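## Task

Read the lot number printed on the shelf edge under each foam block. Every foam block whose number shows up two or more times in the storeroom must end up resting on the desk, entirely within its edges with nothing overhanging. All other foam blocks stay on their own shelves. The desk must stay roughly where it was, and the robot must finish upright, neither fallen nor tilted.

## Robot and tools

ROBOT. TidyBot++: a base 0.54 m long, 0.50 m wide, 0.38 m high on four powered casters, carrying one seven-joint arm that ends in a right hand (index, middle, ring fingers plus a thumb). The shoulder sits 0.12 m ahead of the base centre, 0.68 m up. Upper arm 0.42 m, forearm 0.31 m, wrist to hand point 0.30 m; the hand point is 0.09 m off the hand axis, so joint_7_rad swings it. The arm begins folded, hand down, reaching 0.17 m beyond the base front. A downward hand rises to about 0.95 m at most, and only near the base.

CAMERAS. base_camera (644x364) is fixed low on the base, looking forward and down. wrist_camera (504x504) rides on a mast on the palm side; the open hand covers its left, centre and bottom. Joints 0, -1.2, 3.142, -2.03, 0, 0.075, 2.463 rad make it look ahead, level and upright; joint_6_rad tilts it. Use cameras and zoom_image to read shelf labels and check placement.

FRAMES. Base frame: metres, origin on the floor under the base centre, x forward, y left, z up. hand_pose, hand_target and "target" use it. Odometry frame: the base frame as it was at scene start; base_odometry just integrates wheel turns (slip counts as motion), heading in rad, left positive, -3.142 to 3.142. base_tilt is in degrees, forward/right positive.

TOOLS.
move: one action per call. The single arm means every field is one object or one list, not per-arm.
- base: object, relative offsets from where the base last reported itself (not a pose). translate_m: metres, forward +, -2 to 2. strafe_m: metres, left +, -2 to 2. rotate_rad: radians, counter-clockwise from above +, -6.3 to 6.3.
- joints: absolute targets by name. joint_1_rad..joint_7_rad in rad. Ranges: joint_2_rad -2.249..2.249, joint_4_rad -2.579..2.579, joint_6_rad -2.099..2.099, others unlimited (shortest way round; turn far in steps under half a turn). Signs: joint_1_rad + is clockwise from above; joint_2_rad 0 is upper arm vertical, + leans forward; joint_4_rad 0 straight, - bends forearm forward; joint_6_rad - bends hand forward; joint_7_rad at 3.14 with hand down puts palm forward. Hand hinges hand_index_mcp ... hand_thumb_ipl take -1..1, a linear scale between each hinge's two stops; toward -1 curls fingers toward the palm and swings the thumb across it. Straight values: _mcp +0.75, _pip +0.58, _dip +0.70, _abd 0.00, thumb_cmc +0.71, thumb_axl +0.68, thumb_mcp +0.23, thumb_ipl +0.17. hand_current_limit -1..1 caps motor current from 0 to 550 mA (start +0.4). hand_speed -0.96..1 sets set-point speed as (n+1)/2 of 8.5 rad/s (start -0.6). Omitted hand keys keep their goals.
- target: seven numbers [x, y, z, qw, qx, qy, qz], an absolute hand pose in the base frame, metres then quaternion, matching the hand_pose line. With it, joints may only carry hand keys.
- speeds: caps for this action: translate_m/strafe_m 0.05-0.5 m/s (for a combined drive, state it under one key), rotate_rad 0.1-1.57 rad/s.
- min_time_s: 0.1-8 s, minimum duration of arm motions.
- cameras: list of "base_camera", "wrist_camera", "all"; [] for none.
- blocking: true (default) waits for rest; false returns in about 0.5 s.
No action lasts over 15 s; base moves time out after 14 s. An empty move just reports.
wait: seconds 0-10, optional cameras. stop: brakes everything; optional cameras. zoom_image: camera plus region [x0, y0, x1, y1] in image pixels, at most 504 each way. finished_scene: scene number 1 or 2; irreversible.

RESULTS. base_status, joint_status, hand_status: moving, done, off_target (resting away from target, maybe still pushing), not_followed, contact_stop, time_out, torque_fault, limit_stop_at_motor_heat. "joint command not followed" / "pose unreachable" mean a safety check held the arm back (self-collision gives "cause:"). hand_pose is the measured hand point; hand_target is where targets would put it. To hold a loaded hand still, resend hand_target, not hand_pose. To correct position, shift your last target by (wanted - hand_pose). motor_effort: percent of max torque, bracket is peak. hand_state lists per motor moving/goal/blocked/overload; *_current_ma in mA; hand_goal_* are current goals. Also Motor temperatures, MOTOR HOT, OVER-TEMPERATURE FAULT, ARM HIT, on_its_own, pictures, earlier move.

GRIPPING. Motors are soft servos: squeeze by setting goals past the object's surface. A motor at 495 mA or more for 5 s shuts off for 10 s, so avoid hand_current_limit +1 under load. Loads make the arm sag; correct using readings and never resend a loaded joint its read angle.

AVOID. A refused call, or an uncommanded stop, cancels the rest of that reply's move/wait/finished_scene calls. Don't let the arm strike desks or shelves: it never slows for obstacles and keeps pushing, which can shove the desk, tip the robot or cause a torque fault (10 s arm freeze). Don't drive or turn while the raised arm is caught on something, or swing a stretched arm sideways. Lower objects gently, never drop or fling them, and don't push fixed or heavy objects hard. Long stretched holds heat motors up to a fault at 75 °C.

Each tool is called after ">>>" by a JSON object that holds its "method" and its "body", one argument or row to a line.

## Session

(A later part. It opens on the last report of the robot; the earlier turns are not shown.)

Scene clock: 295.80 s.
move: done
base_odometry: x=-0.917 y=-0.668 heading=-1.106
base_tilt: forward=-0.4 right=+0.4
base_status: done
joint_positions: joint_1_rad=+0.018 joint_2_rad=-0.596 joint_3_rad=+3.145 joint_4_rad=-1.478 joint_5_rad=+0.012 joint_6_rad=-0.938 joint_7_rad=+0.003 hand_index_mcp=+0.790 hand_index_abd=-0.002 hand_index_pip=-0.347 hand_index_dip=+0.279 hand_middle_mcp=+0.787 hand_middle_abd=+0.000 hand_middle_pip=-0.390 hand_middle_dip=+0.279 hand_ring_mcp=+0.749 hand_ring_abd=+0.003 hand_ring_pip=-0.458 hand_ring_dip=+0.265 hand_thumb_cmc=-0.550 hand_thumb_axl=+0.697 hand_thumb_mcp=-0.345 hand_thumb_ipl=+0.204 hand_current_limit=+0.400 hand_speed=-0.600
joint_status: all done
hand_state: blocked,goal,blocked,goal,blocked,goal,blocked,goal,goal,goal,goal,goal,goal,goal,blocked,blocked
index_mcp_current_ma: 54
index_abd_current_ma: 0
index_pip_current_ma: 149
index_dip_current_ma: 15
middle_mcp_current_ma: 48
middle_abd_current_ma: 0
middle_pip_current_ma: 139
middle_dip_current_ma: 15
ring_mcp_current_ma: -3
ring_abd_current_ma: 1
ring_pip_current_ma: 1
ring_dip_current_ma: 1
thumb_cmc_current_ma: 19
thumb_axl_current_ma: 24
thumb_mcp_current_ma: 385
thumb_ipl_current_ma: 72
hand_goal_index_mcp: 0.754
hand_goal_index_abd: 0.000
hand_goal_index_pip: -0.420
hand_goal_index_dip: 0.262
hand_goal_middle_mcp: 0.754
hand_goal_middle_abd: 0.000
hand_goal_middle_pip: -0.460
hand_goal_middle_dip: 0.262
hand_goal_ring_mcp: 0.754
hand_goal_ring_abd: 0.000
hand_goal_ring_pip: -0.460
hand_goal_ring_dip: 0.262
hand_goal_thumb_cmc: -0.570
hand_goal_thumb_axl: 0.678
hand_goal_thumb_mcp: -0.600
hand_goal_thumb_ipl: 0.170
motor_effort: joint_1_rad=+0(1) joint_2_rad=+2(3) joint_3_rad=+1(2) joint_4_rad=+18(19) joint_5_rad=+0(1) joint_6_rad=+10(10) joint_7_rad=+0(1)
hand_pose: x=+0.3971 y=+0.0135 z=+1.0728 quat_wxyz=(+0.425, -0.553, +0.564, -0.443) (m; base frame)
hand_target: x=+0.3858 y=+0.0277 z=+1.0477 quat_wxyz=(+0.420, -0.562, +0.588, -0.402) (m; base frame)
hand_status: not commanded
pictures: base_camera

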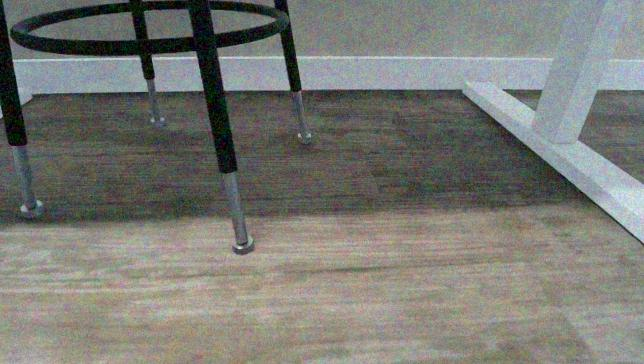

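>>> {"method": "move", "body": {
  "base": {"translate_m": 0.015},
  "joints": {"joint_2_rad": 0.11, "joint_4_rad": -1.50, "joint_6_rad": -0.33},
  "min_time_s": 1.8
}}

>>> {"method": "move", "body": {
  "joints": {"joint_2_rad": 0.2, "joint_4_rad": -1.58, "joint_6_rad": -0.2},
  "min_time_s": 0.8,
  "cameras": ["wrist_camera"]
}}

>>> {"method": "move", "body": {
  "joints": {"joint_2_rad": 0.285, "joint_4_rad": -1.69, "joint_6_rad": -0.02},
  "min_time_s": 1
}}

>>> {"method": "move", "body": {
  "joints": {"joint_2_rad": 0.298, "joint_4_rad": -1.76, "joint_6_rad": 0.065},
  "min_time_s": 1,
  "cameras": ["wrist_camera"]
}}

Scene clock: 300.43 s.
move: done
base_odometry: x=-0.910 y=-0.682 heading=-1.106
base_tilt: forward=-0.4 right=+0.5
base_status: done
joint_positions: joint_1_rad=+0.018 joint_2_rad=+0.086 joint_3_rad=+3.145 joint_4_rad=-1.478 joint_5_rad=+0.012 joint_6_rad=-0.407 joint_7_rad=+0.003 hand_index_mcp=+0.790 hand_index_abd=-0.002 hand_index_pip=-0.347 hand_index_dip=+0.279 hand_middle_mcp=+0.787 hand_middle_abd=+0.000 hand_middle_pip=-0.390 hand_middle_dip=+0.279 hand_ring_mcp=+0.749 hand_ring_abd=+0.003 hand_ring_pip=-0.458 hand_ring_dip=+0.265 hand_thumb_cmc=-0.550 hand_thumb_axl=+0.697 hand_thumb_mcp=-0.345 hand_thumb_ipl=+0.204 hand_current_limit=+0.400 hand_speed=-0.600
joint_status: all done
hand_state: blocked,goal,blocked,goal,blocked,goal,blocked,goal,goal,goal,goal,goal,goal,goal,blocked,blocked
index_mcp_current_ma: 55
index_abd_current_ma: 0
index_pip_current_ma: 149
index_dip_current_ma: 15
middle_mcp_current_ma: 48
middle_abd_current_ma: 0
middle_pip_current_ma: 139
middle_dip_current_ma: 15
ring_mcp_current_ma: -3
ring_abd_current_ma: 1
ring_pip_current_ma: 1
ring_dip_current_ma: 1
thumb_cmc_current_ma: 19
thumb_axl_current_ma: 24
thumb_mcp_current_ma: 385
thumb_ipl_current_ma: 72
hand_goal_index_mcp: 0.754
hand_goal_index_abd: 0.000
hand_goal_index_pip: -0.420
hand_goal_index_dip: 0.262
hand_goal_middle_mcp: 0.754
hand_goal_middle_abd: 0.000
hand_goal_middle_pip: -0.460
hand_goal_middle_dip: 0.262
hand_goal_ring_mcp: 0.754
hand_goal_ring_abd: 0.000
hand_goal_ring_pip: -0.460
hand_goal_ring_dip: 0.262
hand_goal_thumb_cmc: -0.570
hand_goal_thumb_axl: 0.678
hand_goal_thumb_mcp: -0.600
hand_goal_thumb_ipl: 0.170
motor_effort: joint_1_rad=+0(1) joint_2_rad=-20(23) joint_3_rad=+1(2) joint_4_rad=+19(22) joint_5_rad=+0(1) joint_6_rad=+8(10) joint_7_rad=+0(1)
hand_pose: x=+0.7142 y=+0.0086 z=+0.9071 quat_wxyz=(+0.382, -0.586, +0.592, -0.399) (m; base frame)
hand_target: x=+0.7302 y=+0.0276 z=+0.9007 quat_wxyz=(+0.409, -0.570, +0.596, -0.391) (m; base frame)
hand_status: not commanded
pictures: none

Scene clock: 301.87 s.
move: done
base_odometry: x=-0.910 y=-0.682 heading=-1.106
base_tilt: forward=-0.4 right=+0.4
base_status: not commanded
joint_positions: joint_1_rad=+0.018 joint_2_rad=+0.171 joint_3_rad=+3.145 joint_4_rad=-1.557 joint_5_rad=+0.012 joint_6_rad=-0.275 joint_7_rad=+0.003 hand_index_mcp=+0.790 hand_index_abd=-0.002 hand_index_pip=-0.347 hand_index_dip=+0.279 hand_middle_mcp=+0.787 hand_middle_abd=+0.000 hand_middle_pip=-0.390 hand_middle_dip=+0.279 hand_ring_mcp=+0.749 hand_ring_abd=+0.003 hand_ring_pip=-0.458 hand_ring_dip=+0.265 hand_thumb_cmc=-0.550 hand_thumb_axl=+0.697 hand_thumb_mcp=-0.345 hand_thumb_ipl=+0.204 hand_current_limit=+0.400 hand_speed=-0.600
joint_status: all done
hand_state: blocked,goal,blocked,goal,blocked,goal,blocked,goal,goal,goal,goal,goal,goal,goal,blocked,blocked
index_mcp_current_ma: 55
index_abd_current_ma: 0
index_pip_current_ma: 149
index_dip_current_ma: 15
middle_mcp_current_ma: 48
middle_abd_current_ma: 0
middle_pip_current_ma: 139
middle_dip_current_ma: 15
ring_mcp_current_ma: -3
ring_abd_current_ma: 1
ring_pip_current_ma: 1
ring_dip_current_ma: 1
thumb_cmc_current_ma: 19
thumb_axl_current_ma: 24
thumb_mcp_current_ma: 385
thumb_ipl_current_ma: 72
hand_goal_index_mcp: 0.754
hand_goal_index_abd: 0.000
hand_goal_index_pip: -0.420
hand_goal_index_dip: 0.262
hand_goal_middle_mcp: 0.754
hand_goal_middle_abd: 0.000
hand_goal_middle_pip: -0.460
hand_goal_middle_dip: 0.262
hand_goal_ring_mcp: 0.754
hand_goal_ring_abd: 0.000
hand_goal_ring_pip: -0.460
hand_goal_ring_dip: 0.262
hand_goal_thumb_cmc: -0.570
hand_goal_thumb_axl: 0.678
hand_goal_thumb_mcp: -0.600
hand_goal_thumb_ipl: 0.170
motor_effort: joint_1_rad=+0(1) joint_2_rad=-22(25) joint_3_rad=+0(1) joint_4_rad=+19(21) joint_5_rad=+0(1) joint_6_rad=+8(10) joint_7_rad=+0(1)
hand_pose: x=+0.7396 y=+0.0085 z=+0.8431 quat_wxyz=(+0.373, -0.593, +0.598, -0.389) (m; base frame)
hand_target: x=+0.7533 y=+0.0276 z=+0.8320 quat_wxyz=(+0.397, -0.578, +0.604, -0.379) (m; base frame)
hand_status: not commanded
pictures: wrist_camera
camera_calibration:
wrist_camera: T_world_to_cam=[[-0.253479, 0.761037, -0.597136, 0.721039], [-0.449551, 0.453911, 0.76933, -0.364634], [0.856535, 0.463452, 0.227068, -0.700266], [0, 0, 0, 1]] pos_world=[0.618649, -0.0586861, 0.87009]

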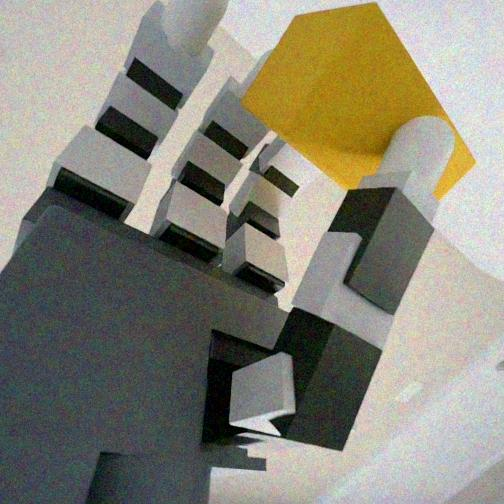

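Scene clock: 303.50 s.
move: done
base_odometry: x=-0.910 y=-0.682 heading=-1.106
base_tilt: forward=-0.3 right=+0.5
base_status: not commanded
joint_positions: joint_1_rad=+0.018 joint_2_rad=+0.250 joint_3_rad=+3.145 joint_4_rad=-1.666 joint_5_rad=+0.012 joint_6_rad=-0.095 joint_7_rad=+0.003 hand_index_mcp=+0.790 hand_index_abd=-0.002 hand_index_pip=-0.347 hand_index_dip=+0.279 hand_middle_mcp=+0.787 hand_middle_abd=+0.000 hand_middle_pip=-0.390 hand_middle_dip=+0.279 hand_ring_mcp=+0.749 hand_ring_abd=+0.003 hand_ring_pip=-0.458 hand_ring_dip=+0.265 hand_thumb_cmc=-0.550 hand_thumb_axl=+0.697 hand_thumb_mcp=-0.345 hand_thumb_ipl=+0.204 hand_current_limit=+0.400 hand_speed=-0.600
joint_status: all done
hand_state: blocked,goal,blocked,goal,blocked,goal,blocked,goal,goal,goal,goal,goal,goal,goal,blocked,blocked
index_mcp_current_ma: 55
index_abd_current_ma: 0
index_pip_current_ma: 149
index_dip_current_ma: 15
middle_mcp_current_ma: 48
middle_abd_current_ma: 0
middle_pip_current_ma: 139
middle_dip_current_ma: 15
ring_mcp_current_ma: -3
ring_abd_current_ma: 1
ring_pip_current_ma: 1
ring_dip_current_ma: 1
thumb_cmc_current_ma: 19
thumb_axl_current_ma: 24
thumb_mcp_current_ma: 385
thumb_ipl_current_ma: 72
hand_goal_index_mcp: 0.754
hand_goal_index_abd: 0.000
hand_goal_index_pip: -0.420
hand_goal_index_dip: 0.262
hand_goal_middle_mcp: 0.754
hand_goal_middle_abd: 0.000
hand_goal_middle_pip: -0.460
hand_goal_middle_dip: 0.262
hand_goal_ring_mcp: 0.754
hand_goal_ring_abd: 0.000
hand_goal_ring_pip: -0.460
hand_goal_ring_dip: 0.262
hand_goal_thumb_cmc: -0.570
hand_goal_thumb_axl: 0.678
hand_goal_thumb_mcp: -0.600
hand_goal_thumb_ipl: 0.170
motor_effort: joint_1_rad=+0(1) joint_2_rad=-24(25) joint_3_rad=+0(1) joint_4_rad=+19(21) joint_5_rad=+0(1) joint_6_rad=+8(10) joint_7_rad=-1(1)
hand_pose: x=+0.7557 y=+0.0088 z=+0.7776 quat_wxyz=(+0.371, -0.595, +0.599, -0.386) (m; base frame)
hand_target: x=+0.7666 y=+0.0276 z=+0.7614 quat_wxyz=(+0.392, -0.580, +0.607, -0.375) (m; base frame)
hand_status: not commanded
pictures: none

Scene clock: 304.87 s.
move: done
base_odometry: x=-0.910 y=-0.682 heading=-1.106
base_tilt: forward=-0.3 right=+0.4
base_status: not commanded
joint_positions: joint_1_rad=+0.018 joint_2_rad=+0.257 joint_3_rad=+3.145 joint_4_rad=-1.733 joint_5_rad=+0.012 joint_6_rad=-0.011 joint_7_rad=+0.003 hand_index_mcp=+0.792 hand_index_abd=-0.002 hand_index_pip=-0.348 hand_index_dip=+0.279 hand_middle_mcp=+0.787 hand_middle_abd=+0.000 hand_middle_pip=-0.390 hand_middle_dip=+0.279 hand_ring_mcp=+0.749 hand_ring_abd=+0.003 hand_ring_pip=-0.458 hand_ring_dip=+0.265 hand_thumb_cmc=-0.550 hand_thumb_axl=+0.697 hand_thumb_mcp=-0.345 hand_thumb_ipl=+0.204 hand_current_limit=+0.400 hand_speed=-0.600
joint_status: all done
hand_state: blocked,goal,blocked,goal,blocked,goal,blocked,goal,goal,goal,goal,goal,goal,goal,blocked,blocked
index_mcp_current_ma: 58
index_abd_current_ma: 0
index_pip_current_ma: 144
index_dip_current_ma: 15
middle_mcp_current_ma: 48
middle_abd_current_ma: 0
middle_pip_current_ma: 139
middle_dip_current_ma: 16
ring_mcp_current_ma: -3
ring_abd_current_ma: 1
ring_pip_current_ma: 1
ring_dip_current_ma: 1
thumb_cmc_current_ma: 19
thumb_axl_current_ma: 24
thumb_mcp_current_ma: 385
thumb_ipl_current_ma: 72
hand_goal_index_mcp: 0.754
hand_goal_index_abd: 0.000
hand_goal_index_pip: -0.420
hand_goal_index_dip: 0.262
hand_goal_middle_mcp: 0.754
hand_goal_middle_abd: 0.000
hand_goal_middle_pip: -0.460
hand_goal_middle_dip: 0.262
hand_goal_ring_mcp: 0.754
hand_goal_ring_abd: 0.000
hand_goal_ring_pip: -0.460
hand_goal_ring_dip: 0.262
hand_goal_thumb_cmc: -0.570
hand_goal_thumb_axl: 0.678
hand_goal_thumb_mcp: -0.600
hand_goal_thumb_ipl: 0.170
motor_effort: joint_1_rad=+0(1) joint_2_rad=-24(26) joint_3_rad=+1(1) joint_4_rad=+19(20) joint_5_rad=+0(0) joint_6_rad=+8(9) joint_7_rad=+0(1)
hand_pose: x=+0.7518 y=+0.0092 z=+0.7575 quat_wxyz=(+0.374, -0.594, +0.597, -0.389) (m; base frame)
hand_target: x=+0.7610 y=+0.0276 z=+0.7368 quat_wxyz=(+0.393, -0.580, +0.607, -0.376) (m; base frame)
hand_status: not commanded
pictures: wrist_camera
camera_calibration:
wrist_camera: T_world_to_cam=[[-0.254547, 0.760555, -0.597295, 0.673351], [-0.452743, 0.45205, 0.768554, -0.290545], [0.854535, 0.466054, 0.229268, -0.691743], [0, 0, 0, 1]] pos_world=[0.630976, -0.0583897, 0.784083]

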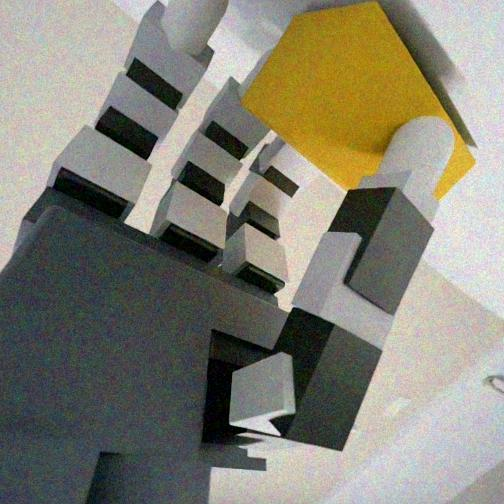

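>>> {"method": "move", "body": {
  "joints": {"joint_2_rad": 0.310, "joint_4_rad": -1.80, "joint_6_rad": 0.105},
  "min_time_s": 0.8
}}

>>> {"method": "move", "body": {
  "joints": {"hand_thumb_mcp": 0.1, "hand_index_pip": -0.2, "hand_middle_pip": -0.2, "hand_ring_pip": -0.2}
}}

>>> {"method": "move", "body": {
  "joints": {"joint_2_rad": 0.22, "joint_4_rad": -1.50, "joint_6_rad": -0.25},
  "min_time_s": 1.6
}}

>>> {"method": "move", "body": {
  "joints": {"joint_2_rad": 0.1, "joint_4_rad": -1.42, "joint_6_rad": -0.4},
  "min_time_s": 0.8
}}

>>> {"method": "move", "body": {
  "base": {"translate_m": -0.45, "strafe_m": 0.15},
  "joints": {"joint_2_rad": -1.15, "joint_4_rad": -2.03, "joint_6_rad": -0.4, "joint_1_rad": -0.5, "joint_7_rad": 2.463, "hand_thumb_mcp": 0.9, "hand_thumb_ipl": 0.9, "hand_thumb_cmc": 0.714, "hand_index_pip": 0.577, "hand_middle_pip": 0.577, "hand_ring_pip": 0.577, "hand_index_dip": 0.696, "hand_middle_dip": 0.696, "hand_ring_dip": 0.696},
  "cameras": ["wrist_camera"]
}}

Scene clock: 308.03 s.
move: done
base_odometry: x=-0.910 y=-0.682 heading=-1.106
base_tilt: forward=-0.3 right=+0.4
base_status: not commanded
joint_positions: joint_1_rad=+0.018 joint_2_rad=+0.257 joint_3_rad=+3.145 joint_4_rad=-1.762 joint_5_rad=+0.012 joint_6_rad=+0.039 joint_7_rad=+0.003 hand_index_mcp=+0.797 hand_index_abd=-0.002 hand_index_pip=-0.367 hand_index_dip=+0.279 hand_middle_mcp=+0.787 hand_middle_abd=+0.000 hand_middle_pip=-0.400 hand_middle_dip=+0.280 hand_ring_mcp=+0.749 hand_ring_abd=+0.003 hand_ring_pip=-0.458 hand_ring_dip=+0.265 hand_thumb_cmc=-0.550 hand_thumb_axl=+0.697 hand_thumb_mcp=-0.345 hand_thumb_ipl=+0.211 hand_current_limit=+0.400 hand_speed=-0.600
joint_status: all done
hand_state: blocked,goal,blocked,goal,blocked,goal,blocked,goal,goal,goal,goal,goal,goal,goal,blocked,blocked
index_mcp_current_ma: 71
index_abd_current_ma: 0
index_pip_current_ma: 89
index_dip_current_ma: 15
middle_mcp_current_ma: 48
middle_abd_current_ma: 0
middle_pip_current_ma: 109
middle_dip_current_ma: 16
ring_mcp_current_ma: -3
ring_abd_current_ma: 1
ring_pip_current_ma: 1
ring_dip_current_ma: 1
thumb_cmc_current_ma: 19
thumb_axl_current_ma: 24
thumb_mcp_current_ma: 385
thumb_ipl_current_ma: 97
hand_goal_index_mcp: 0.754
hand_goal_index_abd: 0.000
hand_goal_index_pip: -0.420
hand_goal_index_dip: 0.262
hand_goal_middle_mcp: 0.754
hand_goal_middle_abd: 0.000
hand_goal_middle_pip: -0.460
hand_goal_middle_dip: 0.262
hand_goal_ring_mcp: 0.754
hand_goal_ring_abd: 0.000
hand_goal_ring_pip: -0.460
hand_goal_ring_dip: 0.262
hand_goal_thumb_cmc: -0.570
hand_goal_thumb_axl: 0.678
hand_goal_thumb_mcp: -0.600
hand_goal_thumb_ipl: 0.170
motor_effort: joint_1_rad=-1(1) joint_2_rad=-21(25) joint_3_rad=+0(1) joint_4_rad=+16(19) joint_5_rad=+0(0) joint_6_rad=+7(9) joint_7_rad=-1(1)
hand_pose: x=+0.7522 y=+0.0094 z=+0.7541 quat_wxyz=(+0.381, -0.590, +0.593, -0.395) (m; base frame)
hand_target: x=+0.7553 y=+0.0276 z=+0.7182 quat_wxyz=(+0.389, -0.582, +0.609, -0.372) (m; base frame)
hand_status: not commanded
pictures: none

Scene clock: 309.10 s.
move: done
base_odometry: x=-0.910 y=-0.682 heading=-1.106
base_tilt: forward=-0.4 right=+0.5
base_status: not commanded
joint_positions: joint_1_rad=+0.015 joint_2_rad=+0.266 joint_3_rad=+3.145 joint_4_rad=-1.769 joint_5_rad=+0.012 joint_6_rad=+0.066 joint_7_rad=+0.000 hand_index_mcp=+0.748 hand_index_abd=-0.002 hand_index_pip=-0.204 hand_index_dip=+0.259 hand_middle_mcp=+0.748 hand_middle_abd=+0.000 hand_middle_pip=-0.204 hand_middle_dip=+0.260 hand_ring_mcp=+0.748 hand_ring_abd=+0.002 hand_ring_pip=-0.204 hand_ring_dip=+0.260 hand_thumb_cmc=-0.569 hand_thumb_axl=+0.680 hand_thumb_mcp=+0.090 hand_thumb_ipl=+0.164 hand_current_limit=+0.400 hand_speed=-0.600
joint_status: all done
hand_state: goal,goal,goal,goal,goal,goal,goal,goal,goal,goal,goal,goal,goal,goal,goal,goal
index_mcp_current_ma: -3
index_abd_current_ma: 0
index_pip_current_ma: -1
index_dip_current_ma: -1
middle_mcp_current_ma: -4
middle_abd_current_ma: 0
middle_pip_current_ma: -1
middle_dip_current_ma: -1
ring_mcp_current_ma: -3
ring_abd_current_ma: 0
ring_pip_current_ma: -1
ring_dip_current_ma: 0
thumb_cmc_current_ma: 0
thumb_axl_current_ma: 1
thumb_mcp_current_ma: -10
thumb_ipl_current_ma: -4
hand_goal_index_mcp: 0.754
hand_goal_index_abd: 0.000
hand_goal_index_pip: -0.200
hand_goal_index_dip: 0.262
hand_goal_middle_mcp: 0.754
hand_goal_middle_abd: 0.000
hand_goal_middle_pip: -0.200
hand_goal_middle_dip: 0.262
hand_goal_ring_mcp: 0.754
hand_goal_ring_abd: 0.000
hand_goal_ring_pip: -0.200
hand_goal_ring_dip: 0.262
hand_goal_thumb_cmc: -0.570
hand_goal_thumb_axl: 0.678
hand_goal_thumb_mcp: 0.100
hand_goal_thumb_ipl: 0.170
motor_effort: joint_1_rad=+0(1) joint_2_rad=-19(23) joint_3_rad=+0(1) joint_4_rad=+14(18) joint_5_rad=+1(1) joint_6_rad=+6(9) joint_7_rad=+0(1)
hand_pose: x=+0.7556 y=+0.0111 z=+0.7514 quat_wxyz=(+0.385, -0.587, +0.591, -0.397) (m; base frame)
hand_target: x=+0.7553 y=+0.0276 z=+0.7182 quat_wxyz=(+0.389, -0.582, +0.609, -0.372) (m; base frame)
hand_status: not commanded
pictures: none

Scene clock: 311.30 s.
move: done
base_odometry: x=-0.910 y=-0.682 heading=-1.106
base_tilt: forward=-0.3 right=+0.4
base_status: not commanded
joint_positions: joint_1_rad=+0.015 joint_2_rad=+0.266 joint_3_rad=+3.145 joint_4_rad=-1.541 joint_5_rad=+0.012 joint_6_rad=-0.183 joint_7_rad=+0.000 hand_index_mcp=+0.748 hand_index_abd=-0.002 hand_index_pip=-0.204 hand_index_dip=+0.259 hand_middle_mcp=+0.748 hand_middle_abd=+0.000 hand_middle_pip=-0.204 hand_middle_dip=+0.260 hand_ring_mcp=+0.748 hand_ring_abd=+0.002 hand_ring_pip=-0.204 hand_ring_dip=+0.260 hand_thumb_cmc=-0.569 hand_thumb_axl=+0.680 hand_thumb_mcp=+0.097 hand_thumb_ipl=+0.168 hand_current_limit=+0.400 hand_speed=-0.600
joint_status: all done
hand_state: goal,goal,goal,goal,goal,goal,goal,goal,goal,goal,goal,goal,goal,goal,goal,goal
index_mcp_current_ma: -3
index_abd_current_ma: 0
index_pip_current_ma: -1
index_dip_current_ma: -1
middle_mcp_current_ma: -4
middle_abd_current_ma: 0
middle_pip_current_ma: -1
middle_dip_current_ma: -1
ring_mcp_current_ma: -3
ring_abd_current_ma: 0
ring_pip_current_ma: -1
ring_dip_current_ma: 0
thumb_cmc_current_ma: 0
thumb_axl_current_ma: 1
thumb_mcp_current_ma: -2
thumb_ipl_current_ma: -1
hand_goal_index_mcp: 0.754
hand_goal_index_abd: 0.000
hand_goal_index_pip: -0.200
hand_goal_index_dip: 0.262
hand_goal_middle_mcp: 0.754
hand_goal_middle_abd: 0.000
hand_goal_middle_pip: -0.200
hand_goal_middle_dip: 0.262
hand_goal_ring_mcp: 0.754
hand_goal_ring_abd: 0.000
hand_goal_ring_pip: -0.200
hand_goal_ring_dip: 0.262
hand_goal_thumb_cmc: -0.570
hand_goal_thumb_axl: 0.678
hand_goal_thumb_mcp: 0.100
hand_goal_thumb_ipl: 0.170
motor_effort: joint_1_rad=+0(1) joint_2_rad=-25(26) joint_3_rad=+0(1) joint_4_rad=+20(20) joint_5_rad=+0(1) joint_6_rad=+8(10) joint_7_rad=+0(1)
hand_pose: x=+0.7761 y=+0.0099 z=+0.8137 quat_wxyz=(+0.378, -0.591, +0.596, -0.392) (m; base frame)
hand_target: x=+0.7669 y=+0.0276 z=+0.8512 quat_wxyz=(+0.400, -0.576, +0.602, -0.382) (m; base frame)
hand_status: not commanded
pictures: none

Scene clock: 312.73 s.
move: done
base_odometry: x=-0.910 y=-0.682 heading=-1.106
base_tilt: forward=-0.3 right=+0.4
base_status: not commanded
joint_positions: joint_1_rad=+0.015 joint_2_rad=+0.136 joint_3_rad=+3.145 joint_4_rad=-1.458 joint_5_rad=+0.012 joint_6_rad=-0.335 joint_7_rad=+0.000 hand_index_mcp=+0.748 hand_index_abd=-0.002 hand_index_pip=-0.204 hand_index_dip=+0.259 hand_middle_mcp=+0.748 hand_middle_abd=+0.000 hand_middle_pip=-0.204 hand_middle_dip=+0.260 hand_ring_mcp=+0.748 hand_ring_abd=+0.002 hand_ring_pip=-0.204 hand_ring_dip=+0.260 hand_thumb_cmc=-0.569 hand_thumb_axl=+0.680 hand_thumb_mcp=+0.097 hand_thumb_ipl=+0.168 hand_current_limit=+0.400 hand_speed=-0.600
joint_status: all done
hand_state: goal,goal,goal,goal,goal,goal,goal,goal,goal,goal,goal,goal,goal,goal,goal,goal
index_mcp_current_ma: -3
index_abd_current_ma: 0
index_pip_current_ma: -1
index_dip_current_ma: -1
middle_mcp_current_ma: -4
middle_abd_current_ma: 0
middle_pip_current_ma: -1
middle_dip_current_ma: -1
ring_mcp_current_ma: -3
ring_abd_current_ma: 0
ring_pip_current_ma: -1
ring_dip_current_ma: 0
thumb_cmc_current_ma: 0
thumb_axl_current_ma: 1
thumb_mcp_current_ma: -1
thumb_ipl_current_ma: -1
hand_goal_index_mcp: 0.754
hand_goal_index_abd: 0.000
hand_goal_index_pip: -0.200
hand_goal_index_dip: 0.262
hand_goal_middle_mcp: 0.754
hand_goal_middle_abd: 0.000
hand_goal_middle_pip: -0.200
hand_goal_middle_dip: 0.262
hand_goal_ring_mcp: 0.754
hand_goal_ring_abd: 0.000
hand_goal_ring_pip: -0.200
hand_goal_ring_dip: 0.262
hand_goal_thumb_cmc: -0.570
hand_goal_thumb_axl: 0.678
hand_goal_thumb_mcp: 0.100
hand_goal_thumb_ipl: 0.170
motor_effort: joint_1_rad=+0(1) joint_2_rad=-21(27) joint_3_rad=+0(1) joint_4_rad=+20(21) joint_5_rad=+0(1) joint_6_rad=+8(10) joint_7_rad=+0(2)
hand_pose: x=+0.7432 y=+0.0099 z=+0.9055 quat_wxyz=(+0.395, -0.578, +0.584, -0.410) (m; base frame)
hand_target: x=+0.7295 y=+0.0276 z=+0.9345 quat_wxyz=(+0.414, -0.566, +0.592, -0.396) (m; base frame)
hand_status: not commanded
pictures: none

Scene clock: 316.10 s.
move: done
base_odometry: x=-0.978 y=-0.212 heading=-1.106
base_tilt: forward=-0.4 right=+0.5
base_status: done
joint_positions: joint_1_rad=-0.482 joint_2_rad=-1.122 joint_3_rad=+3.145 joint_4_rad=-2.001 joint_5_rad=+0.012 joint_6_rad=-0.337 joint_7_rad=+2.411 hand_index_mcp=+0.759 hand_index_abd=+0.001 hand_index_pip=+0.577 hand_index_dip=+0.693 hand_middle_mcp=+0.759 hand_middle_abd=+0.001 hand_middle_pip=+0.577 hand_middle_dip=+0.693 hand_ring_mcp=+0.758 hand_ring_abd=+0.002 hand_ring_pip=+0.577 hand_ring_dip=+0.694 hand_thumb_cmc=+0.715 hand_thumb_axl=+0.678 hand_thumb_mcp=+0.895 hand_thumb_ipl=+0.897 hand_current_limit=+0.400 hand_speed=-0.600
joint_status: all done
hand_state: goal,goal,goal,goal,goal,goal,goal,goal,goal,goal,goal,goal,goal,goal,goal,goal
index_mcp_current_ma: 2
index_abd_current_ma: 0
index_pip_current_ma: 0
index_dip_current_ma: -1
middle_mcp_current_ma: 2
middle_abd_current_ma: 0
middle_pip_current_ma: 0
middle_dip_current_ma: -1
ring_mcp_current_ma: 2
ring_abd_current_ma: 0
ring_pip_current_ma: 0
ring_dip_current_ma: -1
thumb_cmc_current_ma: 0
thumb_axl_current_ma: 0
thumb_mcp_current_ma: -4
thumb_ipl_current_ma: -1
hand_goal_index_mcp: 0.754
hand_goal_index_abd: 0.000
hand_goal_index_pip: 0.578
hand_goal_index_dip: 0.696
hand_goal_middle_mcp: 0.754
hand_goal_middle_abd: 0.000
hand_goal_middle_pip: 0.578
hand_goal_middle_dip: 0.696
hand_goal_ring_mcp: 0.754
hand_goal_ring_abd: 0.000
hand_goal_ring_pip: 0.578
hand_goal_ring_dip: 0.696
hand_goal_thumb_cmc: 0.714
hand_goal_thumb_axl: 0.678
hand_goal_thumb_mcp: 0.900
hand_goal_thumb_ipl: 0.900
motor_effort: joint_1_rad=+0(2) joint_2_rad=+13(25) joint_3_rad=+1(2) joint_4_rad=+16(21) joint_5_rad=+0(1) joint_6_rad=+8(10) joint_7_rad=+0(2)
hand_pose: x=+0.2676 y=-0.0070 z=+1.2153 quat_wxyz=(-0.152, -0.451, -0.350, -0.807) (m; base frame)
hand_target: x=+0.2685 y=+0.0020 z=+1.1902 quat_wxyz=(-0.156, -0.458, -0.383, -0.787) (m; base frame)
hand_status: not commanded
pictures: wrist_camera
camera_calibration:
wrist_camera: T_world_to_cam=[[0.466652, -0.884145, -0.0228666, -0.0666859], [-0.417482, -0.197407, -0.886983, 1.14369], [0.779708, 0.423459, -0.461236, 0.483502], [0, 0, 0, 1]] pos_world=[0.1316, -0.03793, 1.23592]

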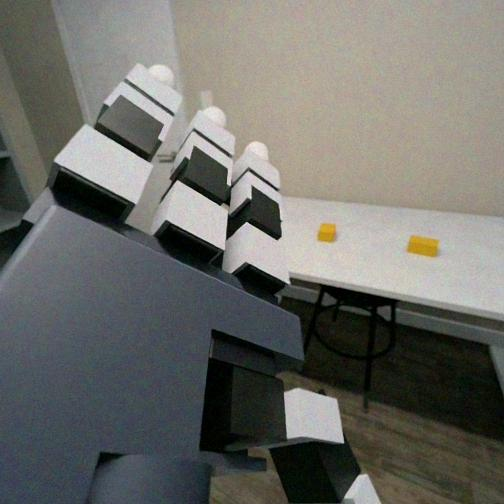

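>>> {"method": "move", "body": {
  "joints": {"joint_1_rad": -1.0},
  "cameras": ["wrist_camera"]
}}

Scene clock: 318.47 s.
move: done
base_odometry: x=-0.978 y=-0.212 heading=-1.106
base_tilt: forward=-0.4 right=+0.4
base_status: not commanded
joint_positions: joint_1_rad=-0.983 joint_2_rad=-1.122 joint_3_rad=+3.145 joint_4_rad=-2.001 joint_5_rad=+0.012 joint_6_rad=-0.337 joint_7_rad=+2.413 hand_index_mcp=+0.759 hand_index_abd=+0.001 hand_index_pip=+0.577 hand_index_dip=+0.693 hand_middle_mcp=+0.759 hand_middle_abd=+0.001 hand_middle_pip=+0.577 hand_middle_dip=+0.693 hand_ring_mcp=+0.758 hand_ring_abd=+0.002 hand_ring_pip=+0.577 hand_ring_dip=+0.694 hand_thumb_cmc=+0.715 hand_thumb_axl=+0.678 hand_thumb_mcp=+0.895 hand_thumb_ipl=+0.897 hand_current_limit=+0.400 hand_speed=-0.600
joint_status: all done
hand_state: goal,goal,goal,goal,goal,goal,goal,goal,goal,goal,goal,goal,goal,goal,goal,goal
index_mcp_current_ma: 2
index_abd_current_ma: 0
index_pip_current_ma: 0
index_dip_current_ma: -1
middle_mcp_current_ma: 2
middle_abd_current_ma: 0
middle_pip_current_ma: 0
middle_dip_current_ma: -1
ring_mcp_current_ma: 2
ring_abd_current_ma: 0
ring_pip_current_ma: 0
ring_dip_current_ma: -1
thumb_cmc_current_ma: 0
thumb_axl_current_ma: 0
thumb_mcp_current_ma: -4
thumb_ipl_current_ma: -1
hand_goal_index_mcp: 0.754
hand_goal_index_abd: 0.000
hand_goal_index_pip: 0.578
hand_goal_index_dip: 0.696
hand_goal_middle_mcp: 0.754
hand_goal_middle_abd: 0.000
hand_goal_middle_pip: 0.578
hand_goal_middle_dip: 0.696
hand_goal_ring_mcp: 0.754
hand_goal_ring_abd: 0.000
hand_goal_ring_pip: 0.578
hand_goal_ring_dip: 0.696
hand_goal_thumb_cmc: 0.714
hand_goal_thumb_axl: 0.678
hand_goal_thumb_mcp: 0.900
hand_goal_thumb_ipl: 0.900
motor_effort: joint_1_rad=+0(2) joint_2_rad=+12(14) joint_3_rad=+1(2) joint_4_rad=+16(17) joint_5_rad=+0(1) joint_6_rad=+8(9) joint_7_rad=-1(1)
hand_pose: x=+0.2525 y=+0.0654 z=+1.2154 quat_wxyz=(+0.052, -0.350, -0.452, -0.819) (m; base frame)
hand_target: x=+0.2492 y=+0.0734 z=+1.1902 quat_wxyz=(+0.043, -0.349, -0.484, -0.801) (m; base frame)
hand_status: not commanded
pictures: wrist_camera
camera_calibration:
wrist_camera: T_world_to_cam=[[0.833891, -0.551523, -0.0211945, -0.112285], [-0.270278, -0.374571, -0.886931, 1.12618], [0.481224, 0.745332, -0.461416, 0.51916], [0, 0, 0, 1]] pos_world=[0.148184, -0.0270392, 1.23601]

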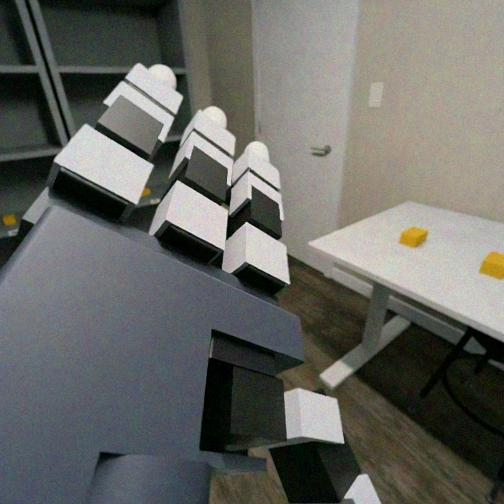

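>>> {"method": "finished_scene", "body": {
  "scene": 2
}}

The scene is finished: the task was done.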